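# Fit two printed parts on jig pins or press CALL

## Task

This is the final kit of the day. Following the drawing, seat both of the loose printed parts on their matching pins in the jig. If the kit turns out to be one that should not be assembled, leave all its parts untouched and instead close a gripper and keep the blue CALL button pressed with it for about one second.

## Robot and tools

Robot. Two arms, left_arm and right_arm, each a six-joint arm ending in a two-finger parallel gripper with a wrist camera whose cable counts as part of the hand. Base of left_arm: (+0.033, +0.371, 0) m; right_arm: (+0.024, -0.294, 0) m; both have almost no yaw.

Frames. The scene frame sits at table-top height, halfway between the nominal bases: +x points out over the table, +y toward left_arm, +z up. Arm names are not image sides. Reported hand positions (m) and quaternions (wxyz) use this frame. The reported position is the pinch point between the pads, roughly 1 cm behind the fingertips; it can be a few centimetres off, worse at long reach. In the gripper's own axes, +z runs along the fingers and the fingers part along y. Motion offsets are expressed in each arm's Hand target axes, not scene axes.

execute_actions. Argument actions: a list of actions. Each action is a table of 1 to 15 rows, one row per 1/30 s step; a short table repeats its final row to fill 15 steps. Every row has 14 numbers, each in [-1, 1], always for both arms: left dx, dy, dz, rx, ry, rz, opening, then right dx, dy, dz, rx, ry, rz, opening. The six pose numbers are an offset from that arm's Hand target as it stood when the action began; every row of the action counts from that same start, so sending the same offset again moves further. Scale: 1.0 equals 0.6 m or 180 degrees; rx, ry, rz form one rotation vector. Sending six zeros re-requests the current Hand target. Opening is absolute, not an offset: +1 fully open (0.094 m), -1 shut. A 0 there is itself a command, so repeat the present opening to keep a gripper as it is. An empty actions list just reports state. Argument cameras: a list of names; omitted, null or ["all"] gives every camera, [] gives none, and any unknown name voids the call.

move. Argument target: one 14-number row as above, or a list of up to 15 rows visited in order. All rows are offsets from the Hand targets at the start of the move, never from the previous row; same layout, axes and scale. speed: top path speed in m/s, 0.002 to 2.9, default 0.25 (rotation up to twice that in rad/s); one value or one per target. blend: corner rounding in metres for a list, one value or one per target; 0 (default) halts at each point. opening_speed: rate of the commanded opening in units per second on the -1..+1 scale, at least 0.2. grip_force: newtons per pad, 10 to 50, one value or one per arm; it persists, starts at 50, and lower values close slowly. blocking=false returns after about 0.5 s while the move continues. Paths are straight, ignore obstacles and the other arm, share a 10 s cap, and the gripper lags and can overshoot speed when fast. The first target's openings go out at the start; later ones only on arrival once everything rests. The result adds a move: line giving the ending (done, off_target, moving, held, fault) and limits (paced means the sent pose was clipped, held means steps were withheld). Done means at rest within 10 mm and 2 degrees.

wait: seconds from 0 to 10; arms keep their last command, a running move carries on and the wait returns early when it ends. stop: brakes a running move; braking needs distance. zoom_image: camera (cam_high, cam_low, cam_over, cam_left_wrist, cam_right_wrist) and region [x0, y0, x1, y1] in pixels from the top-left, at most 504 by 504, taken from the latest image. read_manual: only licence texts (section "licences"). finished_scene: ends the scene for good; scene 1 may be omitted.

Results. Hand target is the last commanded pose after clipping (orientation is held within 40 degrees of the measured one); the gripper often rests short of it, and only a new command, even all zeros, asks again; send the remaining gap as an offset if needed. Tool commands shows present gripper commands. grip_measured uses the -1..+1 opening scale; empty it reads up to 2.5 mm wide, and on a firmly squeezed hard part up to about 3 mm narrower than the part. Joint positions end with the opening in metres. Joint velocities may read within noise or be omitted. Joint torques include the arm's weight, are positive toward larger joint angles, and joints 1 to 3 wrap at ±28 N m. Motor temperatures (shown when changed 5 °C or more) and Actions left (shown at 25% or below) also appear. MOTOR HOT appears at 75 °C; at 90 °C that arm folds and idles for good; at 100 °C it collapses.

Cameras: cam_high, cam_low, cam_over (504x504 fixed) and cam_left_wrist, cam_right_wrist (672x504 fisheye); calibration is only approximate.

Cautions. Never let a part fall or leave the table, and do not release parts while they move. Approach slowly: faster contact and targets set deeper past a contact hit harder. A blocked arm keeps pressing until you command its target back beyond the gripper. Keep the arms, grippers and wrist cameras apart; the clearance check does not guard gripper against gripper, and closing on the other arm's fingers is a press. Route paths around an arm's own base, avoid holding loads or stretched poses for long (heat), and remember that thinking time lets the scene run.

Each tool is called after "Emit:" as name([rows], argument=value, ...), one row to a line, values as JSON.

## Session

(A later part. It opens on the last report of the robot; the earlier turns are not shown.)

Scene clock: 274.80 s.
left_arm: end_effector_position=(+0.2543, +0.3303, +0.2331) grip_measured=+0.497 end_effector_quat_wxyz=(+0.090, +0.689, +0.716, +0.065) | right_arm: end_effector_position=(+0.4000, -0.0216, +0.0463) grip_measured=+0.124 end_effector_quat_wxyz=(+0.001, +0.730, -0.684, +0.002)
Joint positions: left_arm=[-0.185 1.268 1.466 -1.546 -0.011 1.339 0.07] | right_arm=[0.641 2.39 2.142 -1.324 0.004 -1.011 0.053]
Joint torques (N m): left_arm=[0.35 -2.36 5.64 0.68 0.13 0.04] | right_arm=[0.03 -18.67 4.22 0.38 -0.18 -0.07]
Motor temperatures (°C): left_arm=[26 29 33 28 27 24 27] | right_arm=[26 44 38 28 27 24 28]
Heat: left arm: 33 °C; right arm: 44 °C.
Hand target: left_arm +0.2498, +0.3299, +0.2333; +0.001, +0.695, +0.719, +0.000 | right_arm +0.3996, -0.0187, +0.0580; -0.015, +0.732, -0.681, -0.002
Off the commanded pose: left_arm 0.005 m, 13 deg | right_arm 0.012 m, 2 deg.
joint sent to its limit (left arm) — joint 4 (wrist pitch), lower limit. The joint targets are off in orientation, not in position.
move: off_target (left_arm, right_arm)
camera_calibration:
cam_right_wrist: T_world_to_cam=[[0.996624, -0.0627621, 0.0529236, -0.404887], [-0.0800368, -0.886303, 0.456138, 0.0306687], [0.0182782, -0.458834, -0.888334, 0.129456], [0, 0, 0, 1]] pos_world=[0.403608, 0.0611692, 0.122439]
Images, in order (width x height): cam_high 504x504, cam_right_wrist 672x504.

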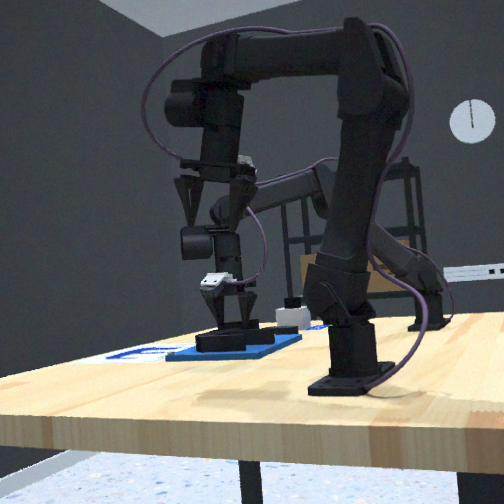

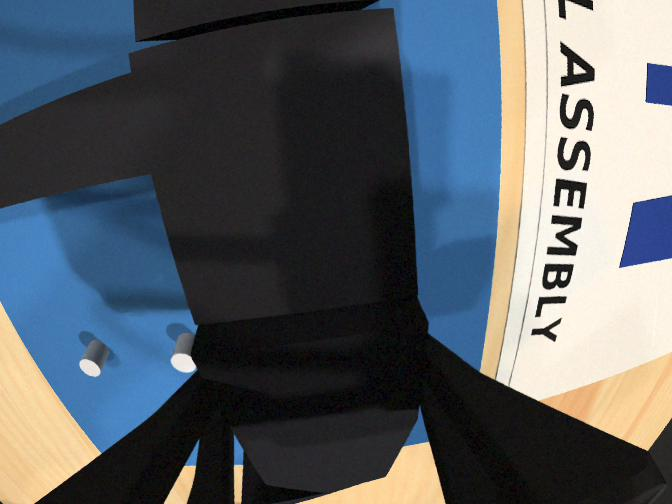

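Emit:
move(target=[0,0,0,0,0,0,0.5,0,0,0.015,0,0,0,0.04], speed=0.03, cameras=["cam_right_wrist","cam_high"])

Scene clock: 289.67 s.
left_arm: end_effector_position=(+0.2543, +0.3303, +0.2331) grip_measured=+0.497 end_effector_quat_wxyz=(+0.090, +0.689, +0.716, +0.065) | right_arm: end_effector_position=(+0.3998, -0.0217, +0.0380) grip_measured=+0.124 end_effector_quat_wxyz=(+0.001, +0.730, -0.684, +0.002)
Joint positions: left_arm=[-0.185 1.268 1.466 -1.546 -0.011 1.339 0.07] | right_arm=[0.641 2.39 2.109 -1.291 0.004 -1.011 0.053]
Joint torques (N m): left_arm=[0.38 -2.26 5.63 0.65 0.12 0.06] | right_arm=[0.06 -18.51 4.37 0.4 -0.25 -0.06]
Heat: left arm: 33 °C; right arm: 48 °C.
Hand target: left_arm +0.2498, +0.3299, +0.2333; +0.001, +0.695, +0.719, +0.000 | right_arm +0.3997, -0.0185, +0.0490; -0.015, +0.732, -0.681, -0.002
Off the commanded pose: left_arm 0.005 m, 13 deg | right_arm 0.012 m, 2 deg.
joint sent to its limit (left arm) — joint 4 (wrist pitch), lower limit. The joint targets are off in orientation, not in position.
move: off_target (left_arm, right_arm)
camera_calibration:
cam_right_wrist: T_world_to_cam=[[0.996645, -0.0624047, 0.0529507, -0.404282], [-0.0797317, -0.886325, 0.456148, 0.0342728], [0.0184657, -0.45884, -0.888327, 0.121876], [0, 0, 0, 1]] pos_world=[0.403408, 0.0610694, 0.114039]
Images, in order (width x height): cam_high 504x504, cam_right_wrist 672x504.

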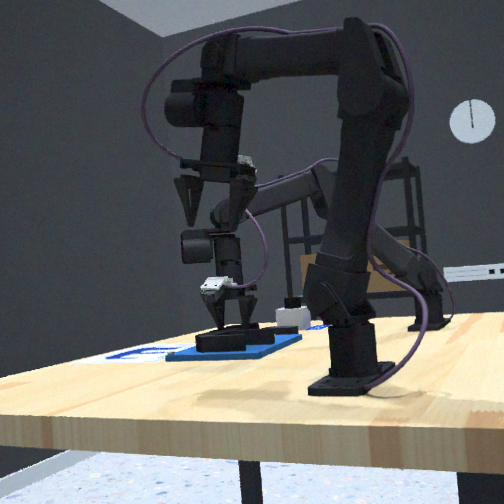

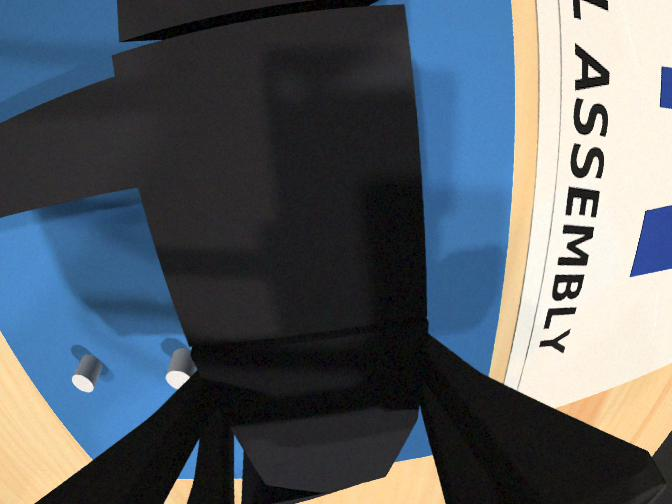

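Emit:
move(target=[0,0,0,0,0,0,0.5,0,0,0.01,0,0,0,0.04], speed=0.03, cameras=["cam_right_wrist","cam_high"])

Emit:
zoom_image(camera="cam_high", region=[160, 290, 320, 380])

Emit:
zoom_image(camera="cam_right_wrist", region=[150, 150, 450, 390])

Scene clock: 291.63 s.
left_arm: end_effector_position=(+0.2543, +0.3303, +0.2331) grip_measured=+0.497 end_effector_quat_wxyz=(+0.090, +0.689, +0.716, +0.065) | right_arm: end_effector_position=(+0.3998, -0.0217, +0.0362) grip_measured=+0.124 end_effector_quat_wxyz=(+0.000, +0.730, -0.684, +0.002)
Joint positions: left_arm=[-0.185 1.268 1.466 -1.546 -0.011 1.339 0.07] | right_arm=[0.641 2.386 2.096 -1.279 0.003 -1.011 0.053]
Joint torques (N m): left_arm=[0.38 -2.3 5.61 0.68 0.15 0.05] | right_arm=[0.14 -17.85 3.89 0.5 -0.22 -0.13]
Heat: left arm: 33 °C; right arm: 48 °C.
Hand target: left_arm +0.2498, +0.3299, +0.2333; +0.001, +0.695, +0.719, +0.000 | right_arm +0.3999, -0.0183, +0.0430; -0.015, +0.732, -0.681, -0.002
Off the commanded pose: left_arm 0.005 m, 13 deg | right_arm 0.008 m, 2 deg.
joint sent to its limit (left arm) — joint 4 (wrist pitch), lower limit. The joint targets are off in orientation, not in position.
move: off_target (left_arm)
camera_calibration:
cam_right_wrist: T_world_to_cam=[[0.996525, -0.0625406, 0.0550106, -0.404283], [-0.0807513, -0.887303, 0.454062, 0.0355639], [0.0204138, -0.456926, -0.88927, 0.119704], [0, 0, 0, 1]] pos_world=[0.403306, 0.0609675, 0.11254]
Images, in order (width x height): cam_high 504x504, cam_right_wrist 672x504.

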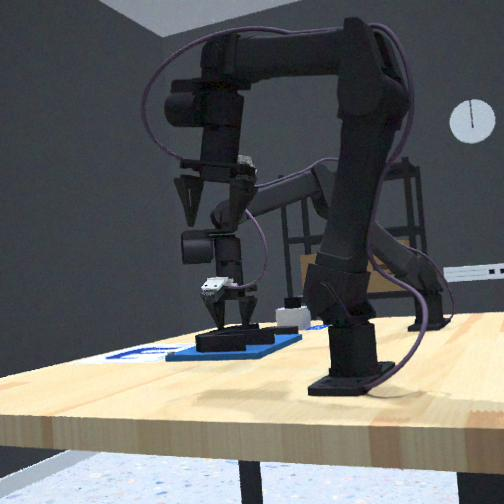

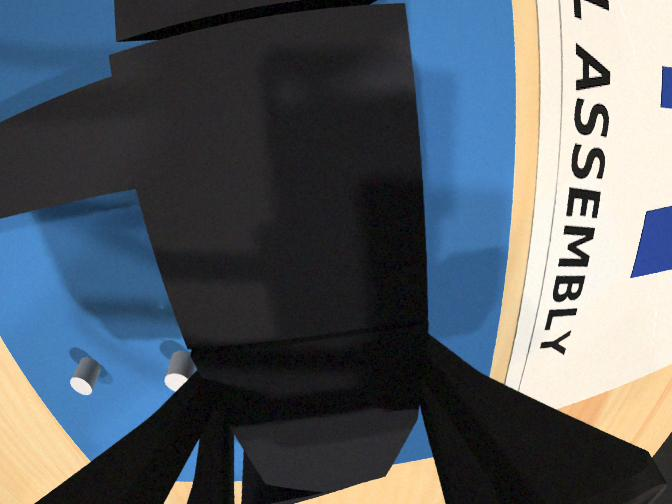

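Scaled by 3.150 from the camera's 504x504 image, which has a finer 720x720 frame.

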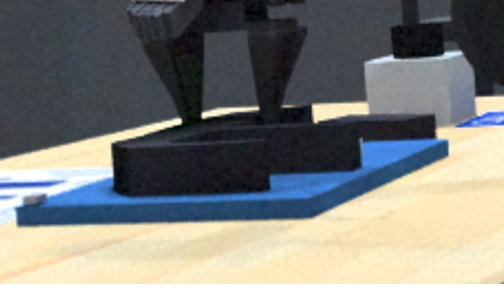

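Scaled by 1.680 from the camera's 672x504 image, which has a finer 960x720 frame.

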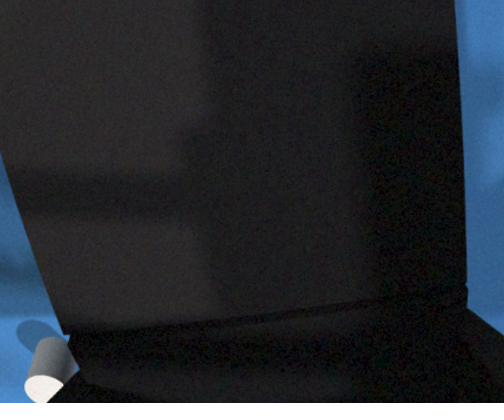

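Emit:
move(target=[0,0,0,0,0,0,0.5,0,0,0.01,0,0,0,0.04], speed=0.03, cameras=["cam_right_wrist"])

Scene clock: 294.20 s.
left_arm: end_effector_position=(+0.2543, +0.3303, +0.2331) grip_measured=+0.497 end_effector_quat_wxyz=(+0.090, +0.689, +0.716, +0.065) | right_arm: end_effector_position=(+0.3997, -0.0218, +0.0357) grip_measured=+0.124 end_effector_quat_wxyz=(-0.003, +0.730, -0.684, +0.002)
Joint positions: left_arm=[-0.185 1.268 1.466 -1.546 -0.011 1.339 0.07] | right_arm=[0.641 2.379 2.08 -1.265 0.003 -1.011 0.053]
Joint torques (N m): left_arm=[0.36 -2.33 5.59 0.65 0.11 0.04] | right_arm=[0.08 -16.77 3.56 0.59 -0.2 -0.09]
Heat: left arm: 33 °C; right arm: 48 °C.
Hand target: left_arm +0.2498, +0.3299, +0.2333; +0.001, +0.695, +0.719, +0.000 | right_arm +0.4000, -0.0182, +0.0370; -0.015, +0.732, -0.681, -0.002
Off the commanded pose: left_arm 0.005 m, 13 deg | right_arm 0.004 m, 2 deg.
joint sent to its limit (left arm) — joint 4 (wrist pitch), lower limit. The joint targets are off in orientation, not in position.
move: off_target (left_arm)
camera_calibration:
cam_right_wrist: T_world_to_cam=[[0.996277, -0.0627014, 0.0591599, -0.40414], [-0.0827093, -0.88871, 0.450948, 0.0366136], [0.024301, -0.454162, -0.890588, 0.117725], [0, 0, 0, 1]] pos_world=[0.402803, 0.0606649, 0.112242]
Images, in order (width x height): cam_right_wrist 672x504.

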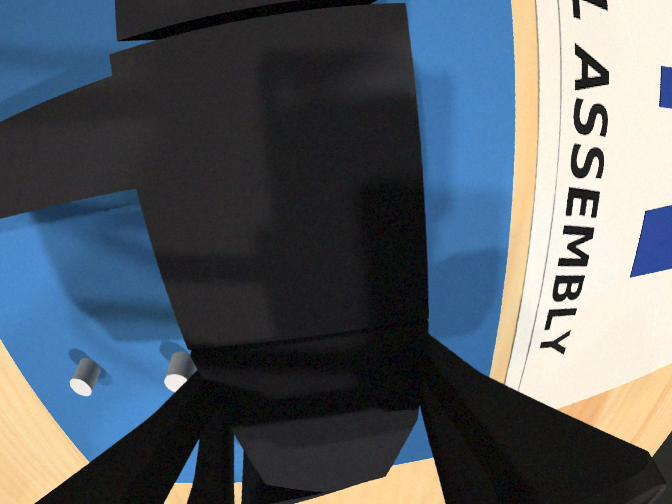

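Emit:
move([
  [0,0,0,0,0,0,0.5,0,0,-0.008,0,0,0,0.4],
  [0,0,0,0,0,0,0.5,0,0,-0.25,0,0,0,0.4],
], speed=[0.05,0.12], opening_speed=0.5, cameras=["cam_right_wrist","cam_low","cam_over"])

Scene clock: 298.43 s.
left_arm: end_effector_position=(+0.2543, +0.3303, +0.2331) grip_measured=+0.497 end_effector_quat_wxyz=(+0.090, +0.689, +0.716, +0.065) | right_arm: end_effector_position=(+0.4010, -0.0208, +0.1756) grip_measured=+0.398 end_effector_quat_wxyz=(-0.089, +0.728, -0.680, +0.019)
Joint positions: left_arm=[-0.185 1.268 1.466 -1.546 -0.011 1.339 0.07] | right_arm=[0.641 2.268 2.44 -1.561 0.003 -1.013 0.066]
Joint torques (N m): left_arm=[0.28 -2.39 5.56 0.64 0.12 0.07] | right_arm=[-0.17 -15.72 5.82 0.52 -0.23 -0.08]
Motor temperatures (°C): left_arm=[26 28 33 28 27 24 27] | right_arm=[26 49 38 28 27 24 28]
Heat: left arm: 33 °C; right arm: 49 °C.
Hand target: left_arm +0.2498, +0.3299, +0.2333; +0.001, +0.695, +0.719, +0.000 | right_arm +0.3974, -0.0219, +0.1869; -0.015, +0.732, -0.681, -0.002
Off the commanded pose: left_arm 0.005 m, 13 deg | right_arm 0.012 m, 9 deg.
joint sent to its limit (left arm) — joint 4 (wrist pitch), lower limit. The joint targets are off in orientation, not in position.
joint sent to its limit (right arm) — joint 4 (wrist pitch), lower limit. The joint targets are off in orientation, not in position.
move: off_target (left_arm, right_arm)
camera_calibration:
cam_right_wrist: T_world_to_cam=[[0.978477, -0.0733615, 0.192877, -0.430224], [-0.137122, -0.929627, 0.342039, 0.0145783], [0.154211, -0.361125, -0.919678, 0.197677], [0, 0, 0, 1]] pos_world=[0.392479, 0.0533767, 0.259793]
Images, in order (width x height): cam_low 504x504, cam_over 504x504, cam_right_wrist 672x504.

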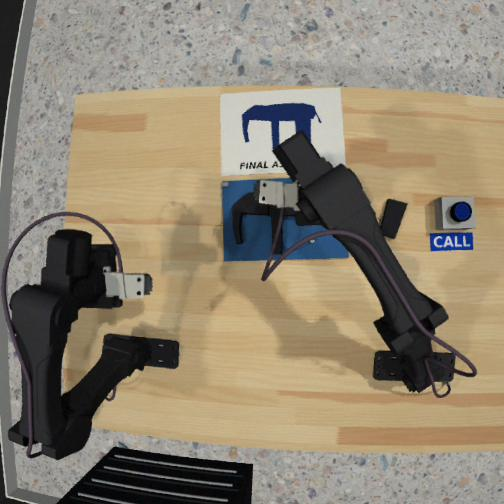

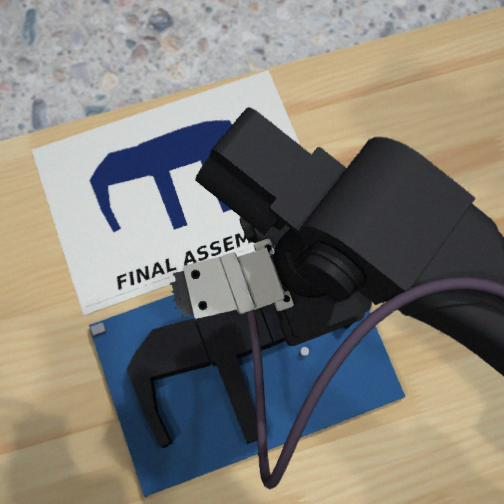

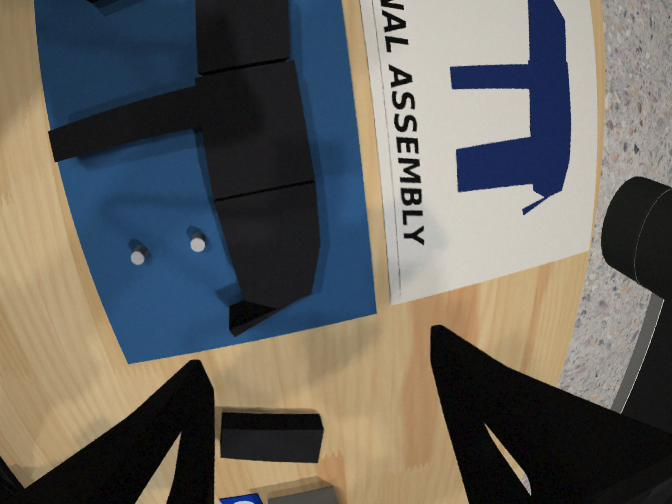

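Emit:
move(target=[0,0,0,0,0,0,0.5,0.344,0.048,0.062,0,0,0.617,0.8], speed=0.35, cameras=["cam_right_wrist","cam_low"])

Emit:
zoom_image(camera="cam_right_wrist", region=[180, 150, 500, 390])

Scene clock: 308.37 s.
left_arm: end_effector_position=(+0.2543, +0.3303, +0.2331) grip_measured=+0.497 end_effector_quat_wxyz=(+0.090, +0.689, +0.716, +0.065) | right_arm: end_effector_position=(+0.3852, -0.2299, +0.1369) grip_measured=+0.798 end_effector_quat_wxyz=(-0.008, +0.144, +0.989, +0.007)
Joint positions: left_arm=[-0.185 1.268 1.466 -1.546 -0.011 1.339 0.07] | right_arm=[0.179 1.954 1.809 -1.436 -0.018 0.453 0.084]
Joint torques (N m): left_arm=[0.36 -2.36 5.56 0.67 0.13 0.06] | right_arm=[-0.01 -14.5 4.07 0.37 -0.11 0.1]
Heat: left arm: 33 °C; right arm: 49 °C.
Hand target: left_arm +0.2498, +0.3299, +0.2333; +0.001, +0.695, +0.719, +0.000 | right_arm +0.3845, -0.2290, +0.1444; +0.007, +0.147, +0.989, +0.013
Off the commanded pose: left_arm 0.005 m, 13 deg | right_arm 0.008 m, 2 deg.
joint sent to its limit (left arm) — joint 4 (wrist pitch), lower limit. The joint targets are off in orientation, not in position.
move: off_target (left_arm)
camera_calibration:
cam_right_wrist: T_world_to_cam=[[-0.40452, -0.913547, 0.0423581, -0.0624551], [-0.799256, 0.375663, 0.469112, 0.368949], [-0.444469, 0.155911, -0.882122, 0.433349], [0, 0, 0, 1]] pos_world=[0.462231, -0.26322, 0.211834]
Images, in order (width x height): cam_low 504x504, cam_right_wrist 672x504.

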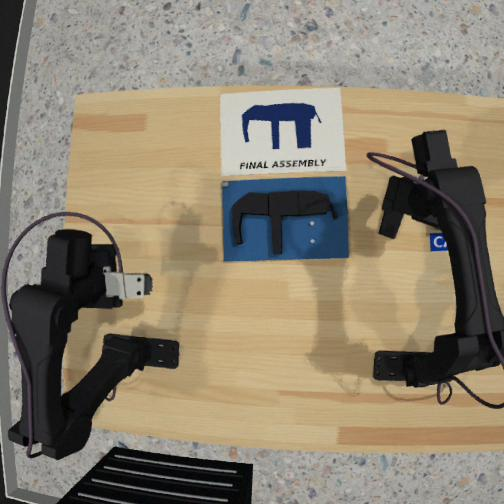

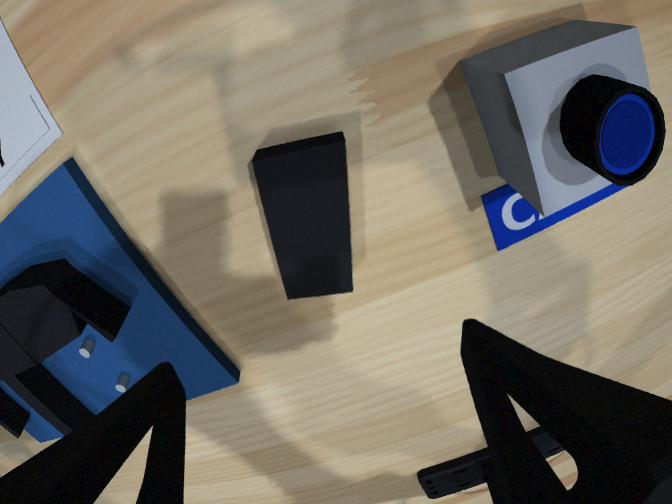

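Scaled by 1.575 from the camera's 672x504 image, which has a finer 960x720 frame.

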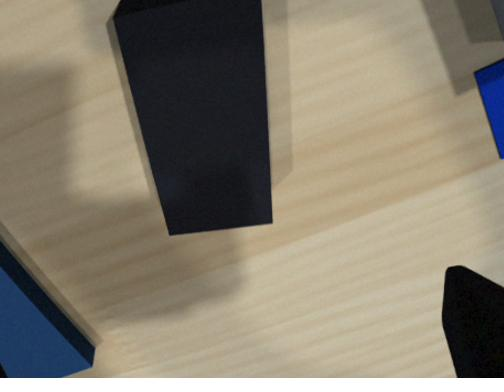

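Emit:
move(target=[0,0,0,0,0,0,0.5,0.008,0.008,0.13,0,0,0.007,1], speed=0.2, cameras=["cam_right_wrist"])

Scene clock: 315.87 s.
left_arm: end_effector_position=(+0.2543, +0.3303, +0.2331) grip_measured=+0.497 end_effector_quat_wxyz=(+0.090, +0.689, +0.716, +0.065) | right_arm: end_effector_position=(+0.3834, -0.2224, +0.0685) grip_measured=+0.998 end_effector_quat_wxyz=(+0.005, +0.156, +0.988, +0.012)
Joint positions: left_arm=[-0.185 1.268 1.466 -1.546 -0.011 1.339 0.07] | right_arm=[0.2 1.937 1.513 -1.129 -0.02 0.498 0.094]
Joint torques (N m): left_arm=[0.34 -2.26 5.56 0.66 0.13 0.06] | right_arm=[0.12 -11.43 4.25 0.47 -0.08 0.1]
Heat: left arm: 33 °C; right arm: 48 °C.
Hand target: left_arm +0.2498, +0.3299, +0.2333; +0.001, +0.695, +0.719, +0.000 | right_arm +0.3826, -0.2209, +0.0665; +0.007, +0.157, +0.987, +0.014
Off the commanded pose: left_arm 0.005 m, 13 deg | right_arm 0.002 m, 0 deg.
joint sent to its limit (left arm) — joint 4 (wrist pitch), lower limit. The joint targets are off in orientation, not in position.
move: off_target (left_arm)
camera_calibration:
cam_right_wrist: T_world_to_cam=[[-0.427973, -0.903435, 0.0253698, -0.0410426], [-0.801976, 0.392554, 0.450263, 0.402919], [-0.416742, 0.172354, -0.892536, 0.364811], [0, 0, 0, 1]] pos_world=[0.457598, -0.258123, 0.145229]
Images, in order (width x height): cam_right_wrist 672x504.

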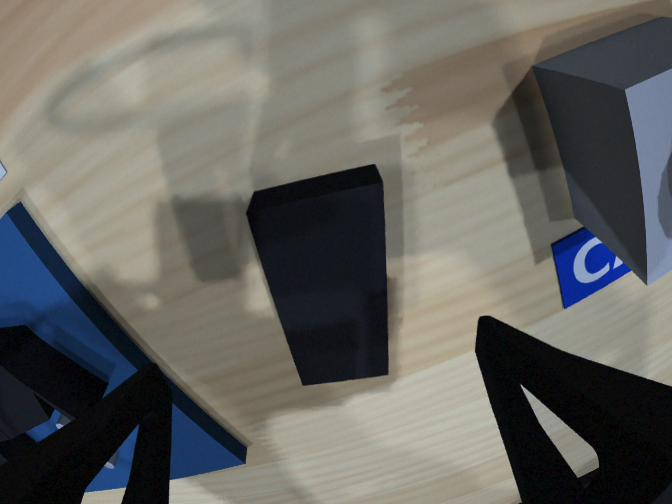

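Emit:
move(target=[0,0,0,0,0,0,0.5,0,0.003,0.076,0,0,0,0.8], speed=0.15, cameras=["cam_right_wrist"])

Scene clock: 320.27 s.
left_arm: end_effector_position=(+0.2543, +0.3303, +0.2331) grip_measured=+0.497 end_effector_quat_wxyz=(+0.090, +0.689, +0.716, +0.065) | right_arm: end_effector_position=(+0.3861, -0.2199, +0.0305) grip_measured=+0.802 end_effector_quat_wxyz=(+0.015, +0.157, +0.987, +0.016)
Joint positions: left_arm=[-0.185 1.268 1.466 -1.546 -0.011 1.339 0.07] | right_arm=[0.205 1.966 1.397 -0.963 -0.02 0.505 0.085]
Joint torques (N m): left_arm=[0.35 -2.3 5.57 0.65 0.12 0.06] | right_arm=[0.42 -9.57 4.33 0.49 -0.07 0.07]
Heat: left arm: 33 °C; right arm: 47 °C.
Hand target: left_arm +0.2498, +0.3299, +0.2333; +0.001, +0.695, +0.719, +0.000 | right_arm +0.3840, -0.2182, +0.0210; +0.007, +0.158, +0.987, +0.014
Off the commanded pose: left_arm 0.005 m, 13 deg | right_arm 0.010 m, 1 deg.
joint sent to its limit (left arm) — joint 4 (wrist pitch), lower limit. The joint targets are off in orientation, not in position.
move: off_target (left_arm)
camera_calibration:
cam_right_wrist: T_world_to_cam=[[-0.430051, -0.902708, 0.0132141, -0.0352951], [-0.810118, 0.392318, 0.435656, 0.424749], [-0.398454, 0.176649, -0.900016, 0.325664], [0, 0, 0, 1]] pos_world=[0.458681, -0.256026, 0.108525]
Images, in order (width x height): cam_right_wrist 672x504.

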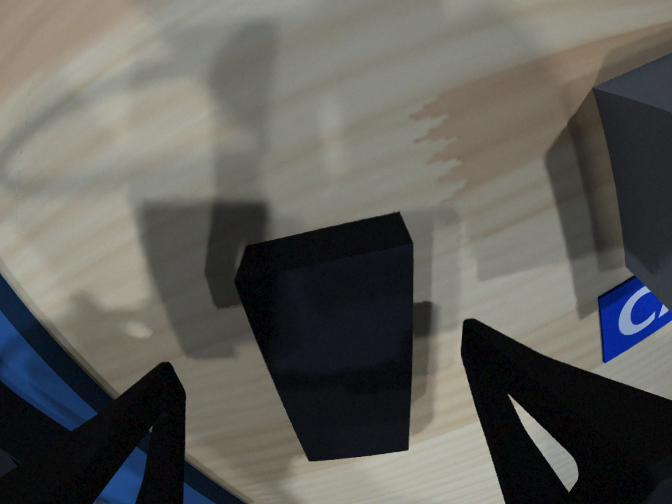

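Emit:
move([
  [0,0,0,0,0,0,0.5,0,-0.007,0.018,0,0,0,0.8],
  [0,0,0,0,0,0,0.5,0,-0.007,0.018,0,0,0,-0.3],
], speed=0.1, opening_speed=0.8, cameras=["cam_right_wrist"])

Scene clock: 324.43 s.
left_arm: end_effector_position=(+0.2543, +0.3303, +0.2331) grip_measured=+0.497 end_effector_quat_wxyz=(+0.090, +0.689, +0.716, +0.065) | right_arm: end_effector_position=(+0.3863, -0.2200, +0.0230) grip_measured=-0.137 end_effector_quat_wxyz=(+0.020, +0.157, +0.987, +0.018)
Joint positions: left_arm=[-0.185 1.268 1.466 -1.546 -0.011 1.339 0.07] | right_arm=[0.205 1.967 1.366 -0.921 -0.02 0.505 0.041]
Joint torques (N m): left_arm=[0.42 -2.28 5.63 0.64 0.12 0.05] | right_arm=[-0.39 -8.59 3.89 0.6 -0.11 -0.03]
Heat: left arm: 33 °C; right arm: 45 °C.
Hand target: left_arm +0.2498, +0.3299, +0.2333; +0.001, +0.695, +0.719, +0.000 | right_arm +0.3827, -0.2218, +0.0100; +0.006, +0.157, +0.987, +0.014
Off the commanded pose: left_arm 0.005 m, 13 deg | right_arm 0.013 m, 2 deg.
joint sent to its limit (left arm) — joint 4 (wrist pitch), lower limit. The joint targets are off in orientation, not in position.
move: off_target (left_arm, right_arm); target 2's new opening was sent with right_arm's hand 0.014 m and 2 deg from that target
camera_calibration:
cam_right_wrist: T_world_to_cam=[[-0.430519, -0.902555, 0.00685528, -0.0348816], [-0.814481, 0.391759, 0.427955, 0.429895], [-0.388939, 0.17866, -0.903774, 0.315853], [0, 0, 0, 1]] pos_world=[0.457972, -0.256328, 0.101723]
Images, in order (width x height): cam_right_wrist 672x504.

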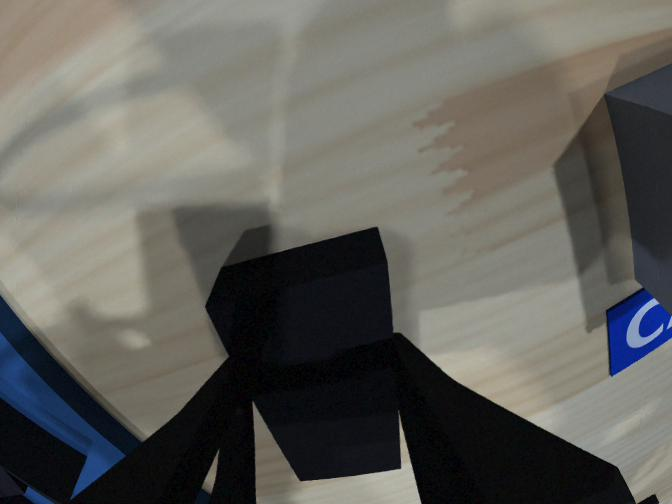

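Emit:
move([
  [0,0,0,0,0,0,0.5,0,0,-0.16,0,0,0,-0.3],
  [0,0,0,0,0,0,0.5,0.16,0.283,-0.15,0,0,-0.115,-0.3],
], speed=[0.15,0.25], cameras=["cam_right_wrist","cam_low"])

Emit:
zoom_image(camera="cam_right_wrist", region=[180, 100, 500, 340])

Scene clock: 332.63 s.
left_arm: end_effector_position=(+0.2543, +0.3303, +0.2331) grip_measured=+0.497 end_effector_quat_wxyz=(+0.090, +0.689, +0.716, +0.065) | right_arm: end_effector_position=(+0.3395, -0.0323, +0.1061) grip_measured=-0.139 end_effector_quat_wxyz=(+0.011, -0.027, +0.999, +0.019)
Joint positions: left_arm=[-0.185 1.268 1.466 -1.546 -0.011 1.339 0.07] | right_arm=[0.698 2.077 1.864 -1.317 -0.017 0.628 0.04]
Joint torques (N m): left_arm=[0.38 -2.33 5.65 0.66 0.11 0.03] | right_arm=[0.02 -10.99 7.38 0.26 0.07 0.07]
Motor temperatures (°C): left_arm=[26 28 33 28 27 24 27] | right_arm=[26 43 38 28 27 24 28]
Heat: left arm: 33 °C; right arm: 43 °C.
Hand target: left_arm +0.2498, +0.3299, +0.2333; +0.001, +0.695, +0.719, +0.000 | right_arm +0.3429, -0.0330, +0.1041; +0.009, -0.022, +1.000, +0.012
Off the commanded pose: left_arm 0.005 m, 13 deg | right_arm 0.004 m, 1 deg.
joint sent to its limit (left arm) — joint 4 (wrist pitch), lower limit. The joint targets are off in orientation, not in position.
move: off_target (left_arm)
camera_calibration:
cam_right_wrist: T_world_to_cam=[[-0.074835, -0.997124, 0.0119626, -0.010573], [-0.896566, 0.0725299, 0.436932, 0.299313], [-0.436543, 0.0219726, -0.899415, 0.34998], [0, 0, 0, 1]] pos_world=[0.420344, -0.0399417, 0.184124]
Images, in order (width x height): cam_low 504x504, cam_right_wrist 672x504.

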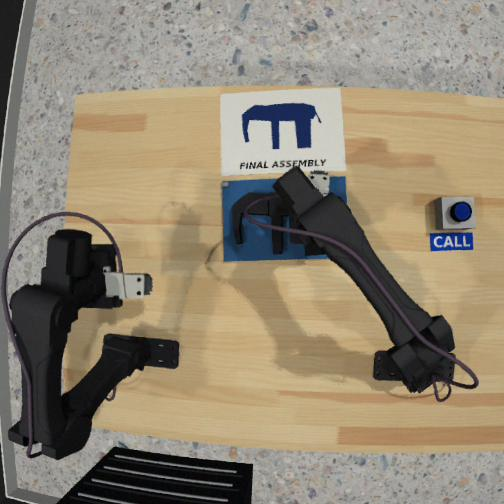

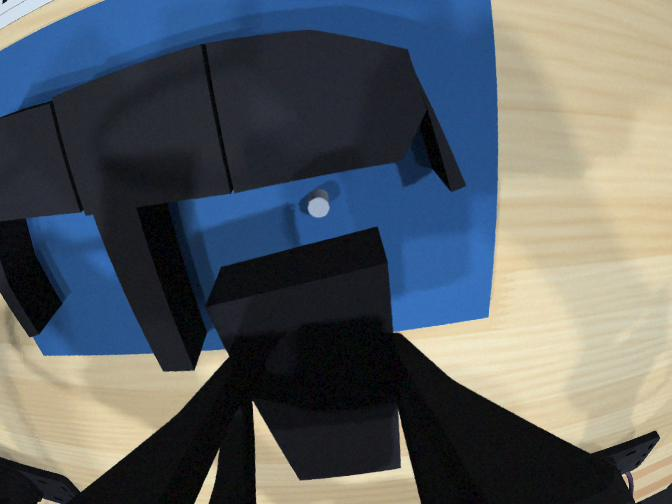

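Scaled by 1.575 from the camera's 672x504 image, which has a finer 960x720 frame.

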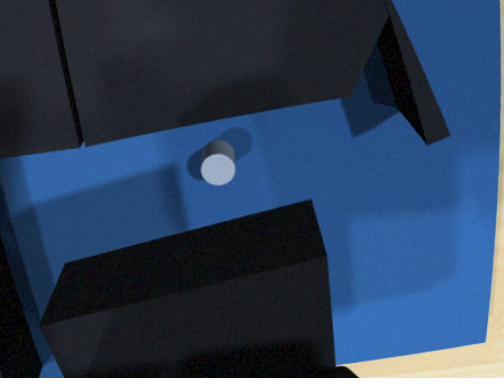

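Emit:
move(target=[0,0,0,0,0,0,0.5,-0.005,0.001,0.067,0,0,0.022,-0.3], speed=0.12, cameras=["cam_right_wrist"])

Emit:
zoom_image(camera="cam_right_wrist", region=[180, 100, 500, 340])

Scene clock: 345.67 s.
left_arm: end_effector_position=(+0.2543, +0.3303, +0.2331) grip_measured=+0.497 end_effector_quat_wxyz=(+0.090, +0.689, +0.716, +0.065) | right_arm: end_effector_position=(+0.3439, -0.0286, +0.0730) grip_measured=-0.139 end_effector_quat_wxyz=(+0.011, +0.006, +1.000, +0.020)
Joint positions: left_arm=[-0.185 1.268 1.466 -1.546 -0.011 1.339 0.07] | right_arm=[0.698 2.105 1.775 -1.199 -0.017 0.695 0.04]
Joint torques (N m): left_arm=[0.39 -2.19 5.61 0.64 0.12 0.04] | right_arm=[-0.24 -11.41 4.72 0.52 0.03 0.02]
Heat: left arm: 33 °C; right arm: 43 °C.
Hand target: left_arm +0.2498, +0.3299, +0.2333; +0.001, +0.695, +0.719, +0.000 | right_arm +0.3465, -0.0312, +0.0640; +0.008, +0.012, +1.000, +0.012
Off the commanded pose: left_arm 0.005 m, 13 deg | right_arm 0.010 m, 1 deg.
joint sent to its limit (left arm) — joint 4 (wrist pitch), lower limit. The joint targets are off in orientation, not in position.
move: off_target (left_arm)
camera_calibration:
cam_right_wrist: T_world_to_cam=[[-0.141053, -0.989951, 0.0100399, 0.0168987], [-0.889011, 0.13112, 0.438711, 0.316495], [-0.435619, 0.052956, -0.898572, 0.322448], [0, 0, 0, 1]] pos_world=[0.424216, -0.0418454, 0.150723]
Images, in order (width x height): cam_right_wrist 672x504.

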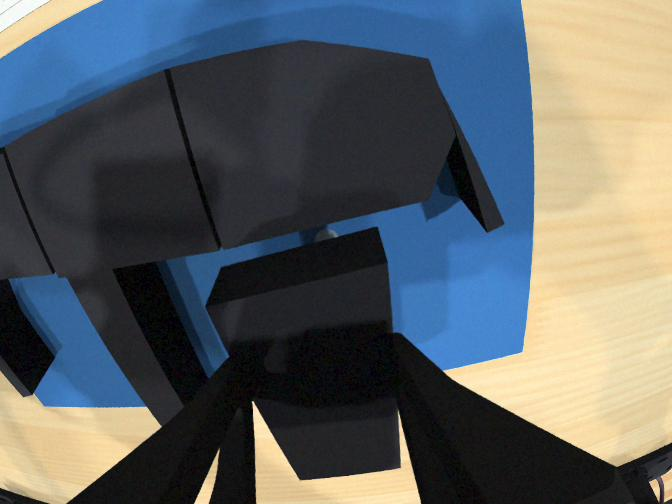

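Scaled by 1.575 from the camera's 672x504 image, which has a finer 960x720 frame.

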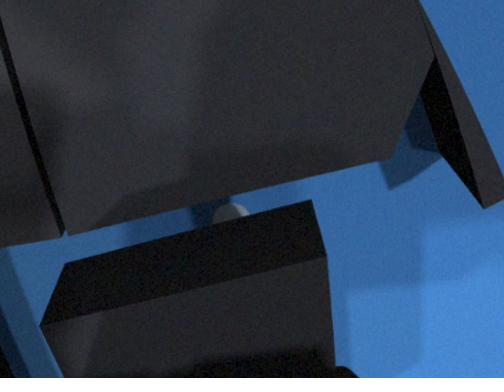

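Emit:
move(target=[0,0,0,0,0,0,0.5,0.004,-0.0085,0.022,0,0,0,-0.3], speed=0.08, cameras=["cam_right_wrist","cam_high"])

Emit:
zoom_image(camera="cam_right_wrist", region=[180, 100, 500, 340])

Emit:
zoom_image(camera="cam_high", region=[160, 290, 320, 380])

Scene clock: 352.80 s.
left_arm: end_effector_position=(+0.2543, +0.3303, +0.2331) grip_measured=+0.497 end_effector_quat_wxyz=(+0.090, +0.689, +0.716, +0.065) | right_arm: end_effector_position=(+0.3419, -0.0325, +0.0561) grip_measured=-0.139 end_effector_quat_wxyz=(+0.008, +0.009, +1.000, +0.017)
Joint positions: left_arm=[-0.185 1.268 1.466 -1.546 -0.011 1.339 0.07] | right_arm=[0.694 2.105 1.708 -1.14 -0.017 0.695 0.04]
Joint torques (N m): left_arm=[0.35 -2.35 5.64 0.65 0.13 0.06] | right_arm=[-0.75 -12.11 4.38 0.49 0.09 -0.01]
Heat: left arm: 33 °C; right arm: 43 °C.
Hand target: left_arm +0.2498, +0.3299, +0.2333; +0.001, +0.695, +0.719, +0.000 | right_arm +0.3442, -0.0359, +0.0506; +0.009, +0.012, +1.000, +0.012
Off the commanded pose: left_arm 0.005 m, 13 deg | right_arm 0.007 m, 1 deg.
joint sent to its limit (left arm) — joint 4 (wrist pitch), lower limit. The joint targets are off in orientation, not in position.
move: off_target (left_arm)
camera_calibration:
cam_right_wrist: T_world_to_cam=[[-0.145574, -0.989224, 0.0156291, 0.0142855], [-0.885774, 0.137354, 0.443327, 0.321418], [-0.440697, 0.0506929, -0.896224, 0.308229], [0, 0, 0, 1]] pos_world=[0.422618, -0.0456415, 0.133525]
Images, in order (width x height): cam_high 504x504, cam_right_wrist 672x504.

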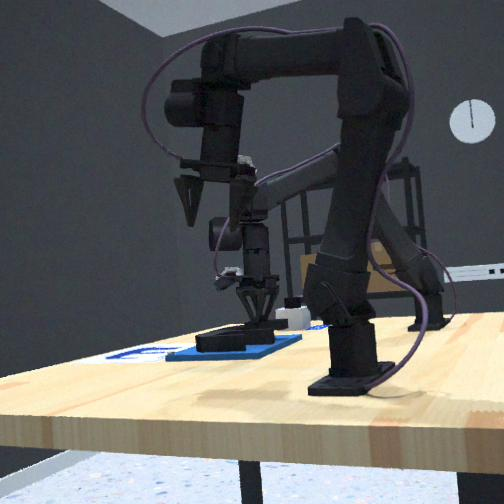

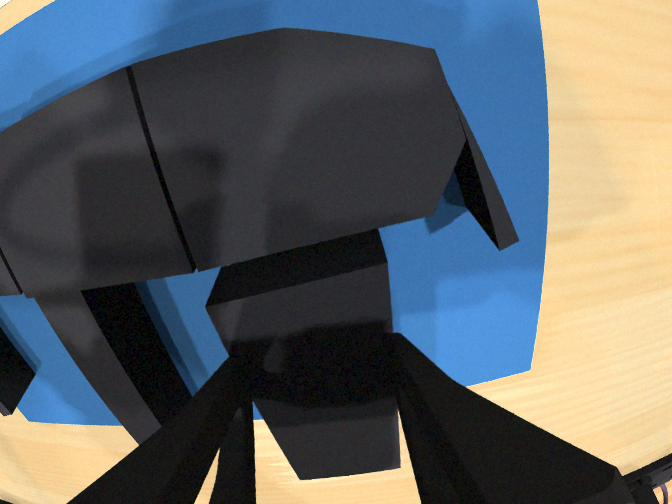

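Scaled by 1.575 from the camera's 672x504 image, which has a finer 960x720 frame.

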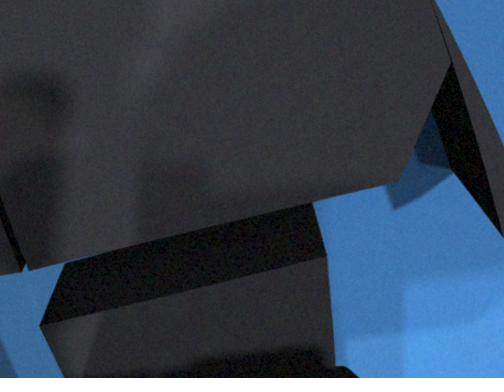

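Scaled by 3.150 from the camera's 504x504 image, which has a finer 720x720 frame.

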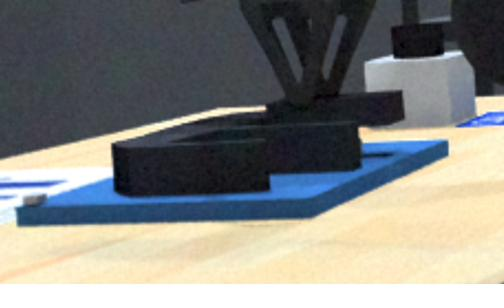

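Emit:
move(target=[0,0,0,0,0,0,0.5,-0.004,-0.004,0.013,0,0,0.003,-0.3], speed=0.05, cameras=["cam_right_wrist","cam_high"])

Emit:
zoom_image(camera="cam_right_wrist", region=[180, 100, 500, 340])

Emit:
zoom_image(camera="cam_high", region=[160, 290, 320, 380])

Scene clock: 358.43 s.
left_arm: end_effector_position=(+0.2543, +0.3303, +0.2331) grip_measured=+0.497 end_effector_quat_wxyz=(+0.090, +0.689, +0.716, +0.065) | right_arm: end_effector_position=(+0.3456, -0.0348, +0.0515) grip_measured=-0.139 end_effector_quat_wxyz=(+0.011, +0.014, +1.000, +0.020)
Joint positions: left_arm=[-0.185 1.268 1.466 -1.546 -0.011 1.339 0.07] | right_arm=[0.684 2.105 1.689 -1.113 -0.017 0.695 0.04]
Joint torques (N m): left_arm=[0.32 -2.25 5.64 0.66 0.14 0.06] | right_arm=[-0.38 -11.54 4.41 0.53 -0.03 -0.03]
Heat: left arm: 33 °C; right arm: 43 °C.
Hand target: left_arm +0.2498, +0.3299, +0.2333; +0.001, +0.695, +0.719, +0.000 | right_arm +0.3467, -0.0381, +0.0428; +0.008, +0.017, +1.000, +0.012
Off the commanded pose: left_arm 0.005 m, 13 deg | right_arm 0.009 m, 1 deg.
joint sent to its limit (left arm) — joint 4 (wrist pitch), lower limit. The joint targets are off in orientation, not in position.
move: off_target (left_arm)
camera_calibration:
cam_right_wrist: T_world_to_cam=[[-0.155434, -0.987801, 0.00946423, 0.0162851], [-0.887302, 0.143819, 0.438191, 0.328058], [-0.434207, 0.0597124, -0.898832, 0.303982], [0, 0, 0, 1]] pos_world=[0.425609, -0.049246, 0.129323]
Images, in order (width x height): cam_high 504x504, cam_right_wrist 672x504.

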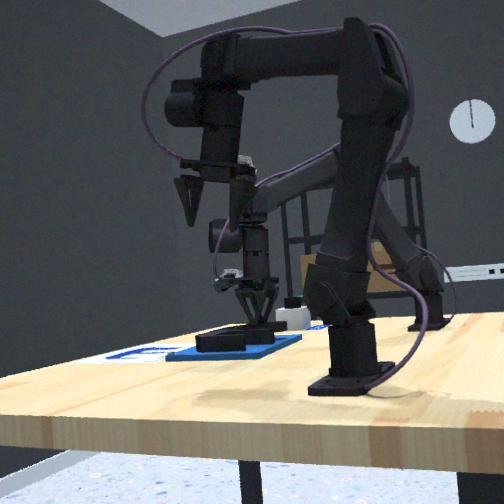

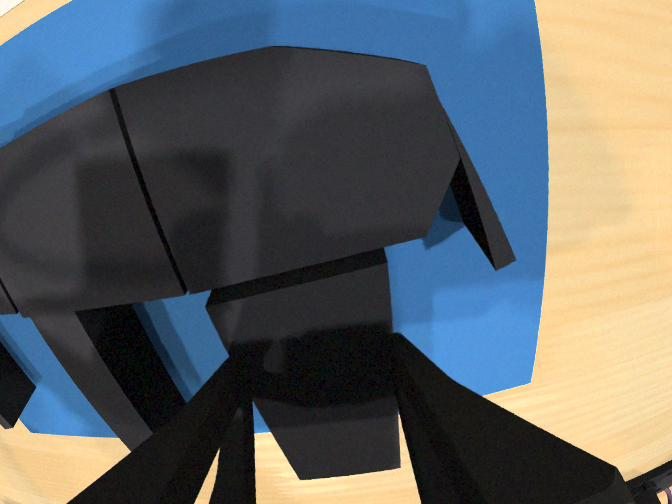

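Scaled by 1.575 from the camera's 672x504 image, which has a finer 960x720 frame.

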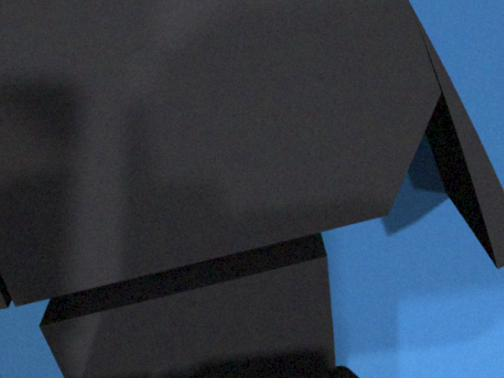

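Scaled by 3.150 from the camera's 504x504 image, which has a finer 720x720 frame.

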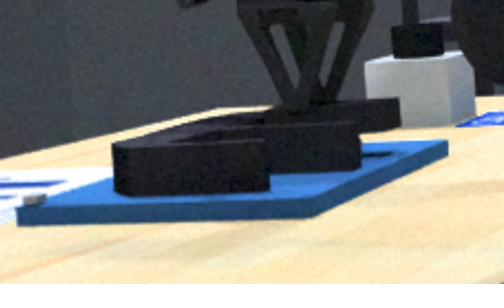

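Emit:
move(target=[0,0,0,0,0,0,0.5,0.0015,-0.0005,0.015,0,0,0,-0.3], speed=0.03, cameras=["cam_right_wrist","cam_high"])

Emit:
zoom_image(camera="cam_right_wrist", region=[180, 100, 500, 340])

Scene clock: 364.53 s.
left_arm: end_effector_position=(+0.2543, +0.3303, +0.2331) grip_measured=+0.497 end_effector_quat_wxyz=(+0.090, +0.689, +0.716, +0.065) | right_arm: end_effector_position=(+0.3444, -0.0358, +0.0460) grip_measured=-0.139 end_effector_quat_wxyz=(+0.011, +0.014, +1.000, +0.019)
Joint positions: left_arm=[-0.185 1.268 1.466 -1.546 -0.011 1.339 0.07] | right_arm=[0.684 2.105 1.667 -1.092 -0.017 0.695 0.04]
Joint torques (N m): left_arm=[0.34 -2.26 5.57 0.66 0.11 0.08] | right_arm=[-0.35 -11.08 3.86 0.69 0.03 0.04]
Heat: left arm: 33 °C; right arm: 43 °C.
Hand target: left_arm +0.2498, +0.3299, +0.2333; +0.001, +0.695, +0.719, +0.000 | right_arm +0.3460, -0.0381, +0.0338; +0.009, +0.017, +1.000, +0.013
Off the commanded pose: left_arm 0.005 m, 13 deg | right_arm 0.013 m, 1 deg.
joint sent to its limit (left arm) — joint 4 (wrist pitch), lower limit. The joint targets are off in orientation, not in position.
move: off_target (left_arm, right_arm)
camera_calibration:
cam_right_wrist: T_world_to_cam=[[-0.155467, -0.987781, 0.010859, 0.0152201], [-0.8866, 0.144373, 0.439429, 0.329228], [-0.435628, 0.0586891, -0.898212, 0.298995], [0, 0, 0, 1]] pos_world=[0.42451, -0.050045, 0.123723]
Images, in order (width x height): cam_high 504x504, cam_right_wrist 672x504.

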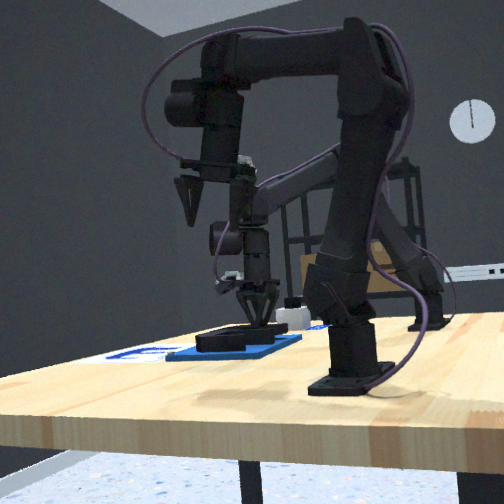

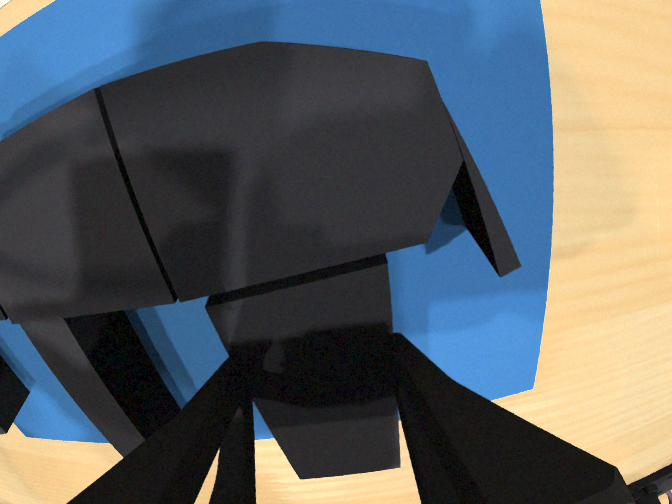

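Scaled by 1.575 from the camera's 672x504 image, which has a finer 960x720 frame.

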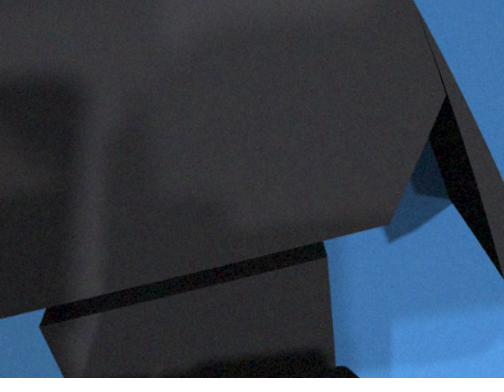

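Emit:
zoom_image(camera="cam_high", region=[200, 300, 310, 362])

Scaled by 4.582 from the camera's 504x504 image, which has a finer 720x720 frame.

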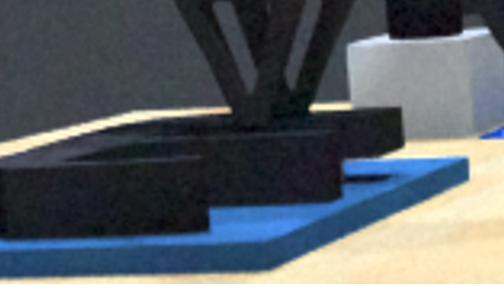

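Emit:
zoom_image(camera="cam_high", region=[255, 310, 315, 350])

Emit:
zoom_image(camera="cam_right_wrist", region=[150, 220, 430, 420])

Scaled by 8.400 from the camera's 504x504 image, which has a finer 720x720 frame.

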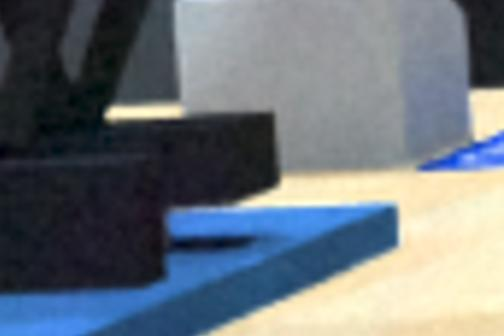

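Scaled by 1.800 from the camera's 672x504 image, which has a finer 960x720 frame.

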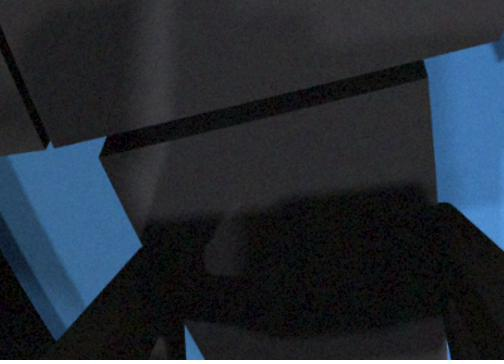

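Emit:
move(target=[0,0,0,0,0,0,0.5,0,0,0.01,0,0,0,-0.3], speed=0.03, cameras=["cam_right_wrist","cam_high"])

Emit:
zoom_image(camera="cam_high", region=[255, 310, 315, 350])

Emit:
zoom_image(camera="cam_right_wrist", region=[150, 220, 430, 420])

Scene clock: 383.70 s.
left_arm: end_effector_position=(+0.2543, +0.3303, +0.2331) grip_measured=+0.497 end_effector_quat_wxyz=(+0.090, +0.689, +0.716, +0.065) | right_arm: end_effector_position=(+0.3443, -0.0358, +0.0448) grip_measured=-0.139 end_effector_quat_wxyz=(+0.011, +0.014, +1.000, +0.019)
Joint positions: left_arm=[-0.185 1.268 1.466 -1.546 -0.011 1.339 0.07] | right_arm=[0.684 2.105 1.662 -1.087 -0.017 0.695 0.04]
Joint torques (N m): left_arm=[0.34 -2.3 5.63 0.65 0.13 0.07] | right_arm=[-0.34 -10.73 3.02 0.86 0.04 0.02]
Heat: left arm: 33 °C; right arm: 43 °C.
Hand target: left_arm +0.2498, +0.3299, +0.2333; +0.001, +0.695, +0.719, +0.000 | right_arm +0.3461, -0.0380, +0.0279; +0.009, +0.017, +1.000, +0.012
Off the commanded pose: left_arm 0.005 m, 13 deg | right_arm 0.017 m, 1 deg.
joint sent to its limit (left arm) — joint 4 (wrist pitch), lower limit. The joint targets are off in orientation, not in position.
move: off_target (left_arm, right_arm)
camera_calibration:
cam_right_wrist: T_world_to_cam=[[-0.155403, -0.987798, 0.0102658, 0.015162], [-0.886909, 0.144092, 0.438897, 0.329819], [-0.435021, 0.059101, -0.898479, 0.297765], [0, 0, 0, 1]] pos_world=[0.424409, -0.0501454, 0.122623]
Images, in order (width x height): cam_high 504x504, cam_right_wrist 672x504.

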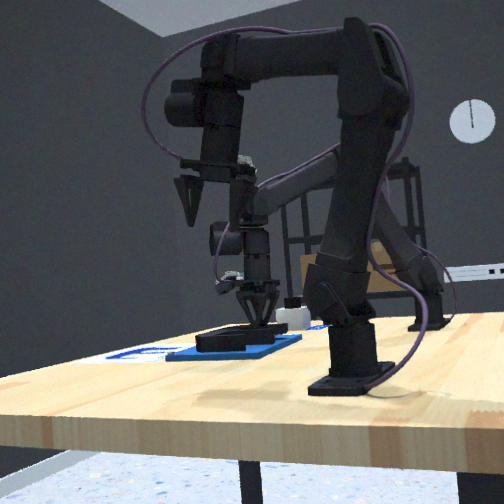

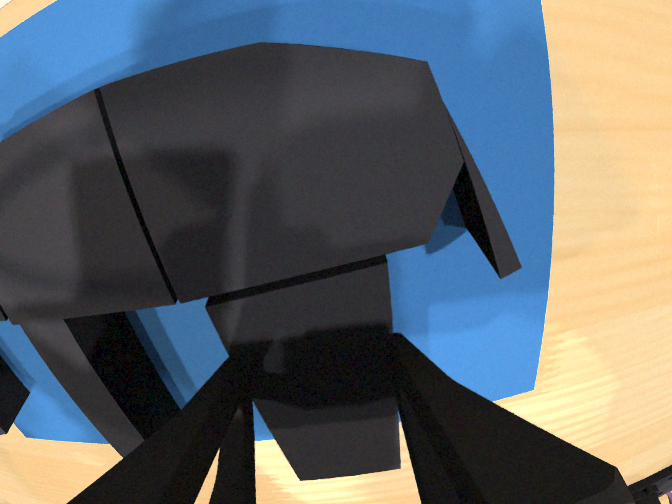

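Scaled by 8.400 from the camera's 504x504 image, which has a finer 720x720 frame.

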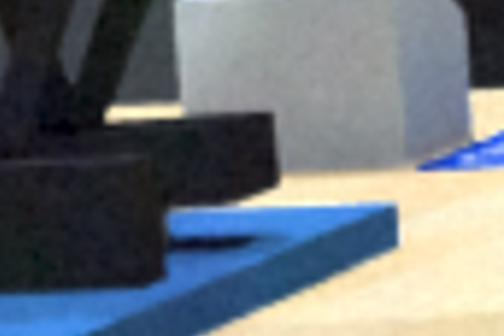

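Scaled by 1.800 from the camera's 672x504 image, which has a finer 960x720 frame.

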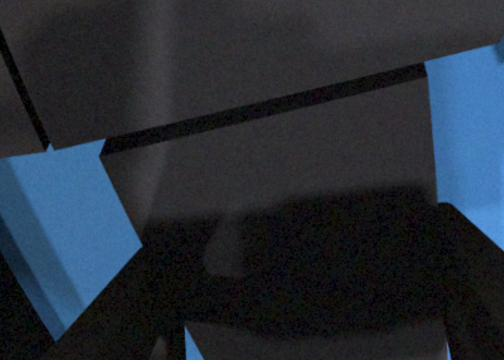

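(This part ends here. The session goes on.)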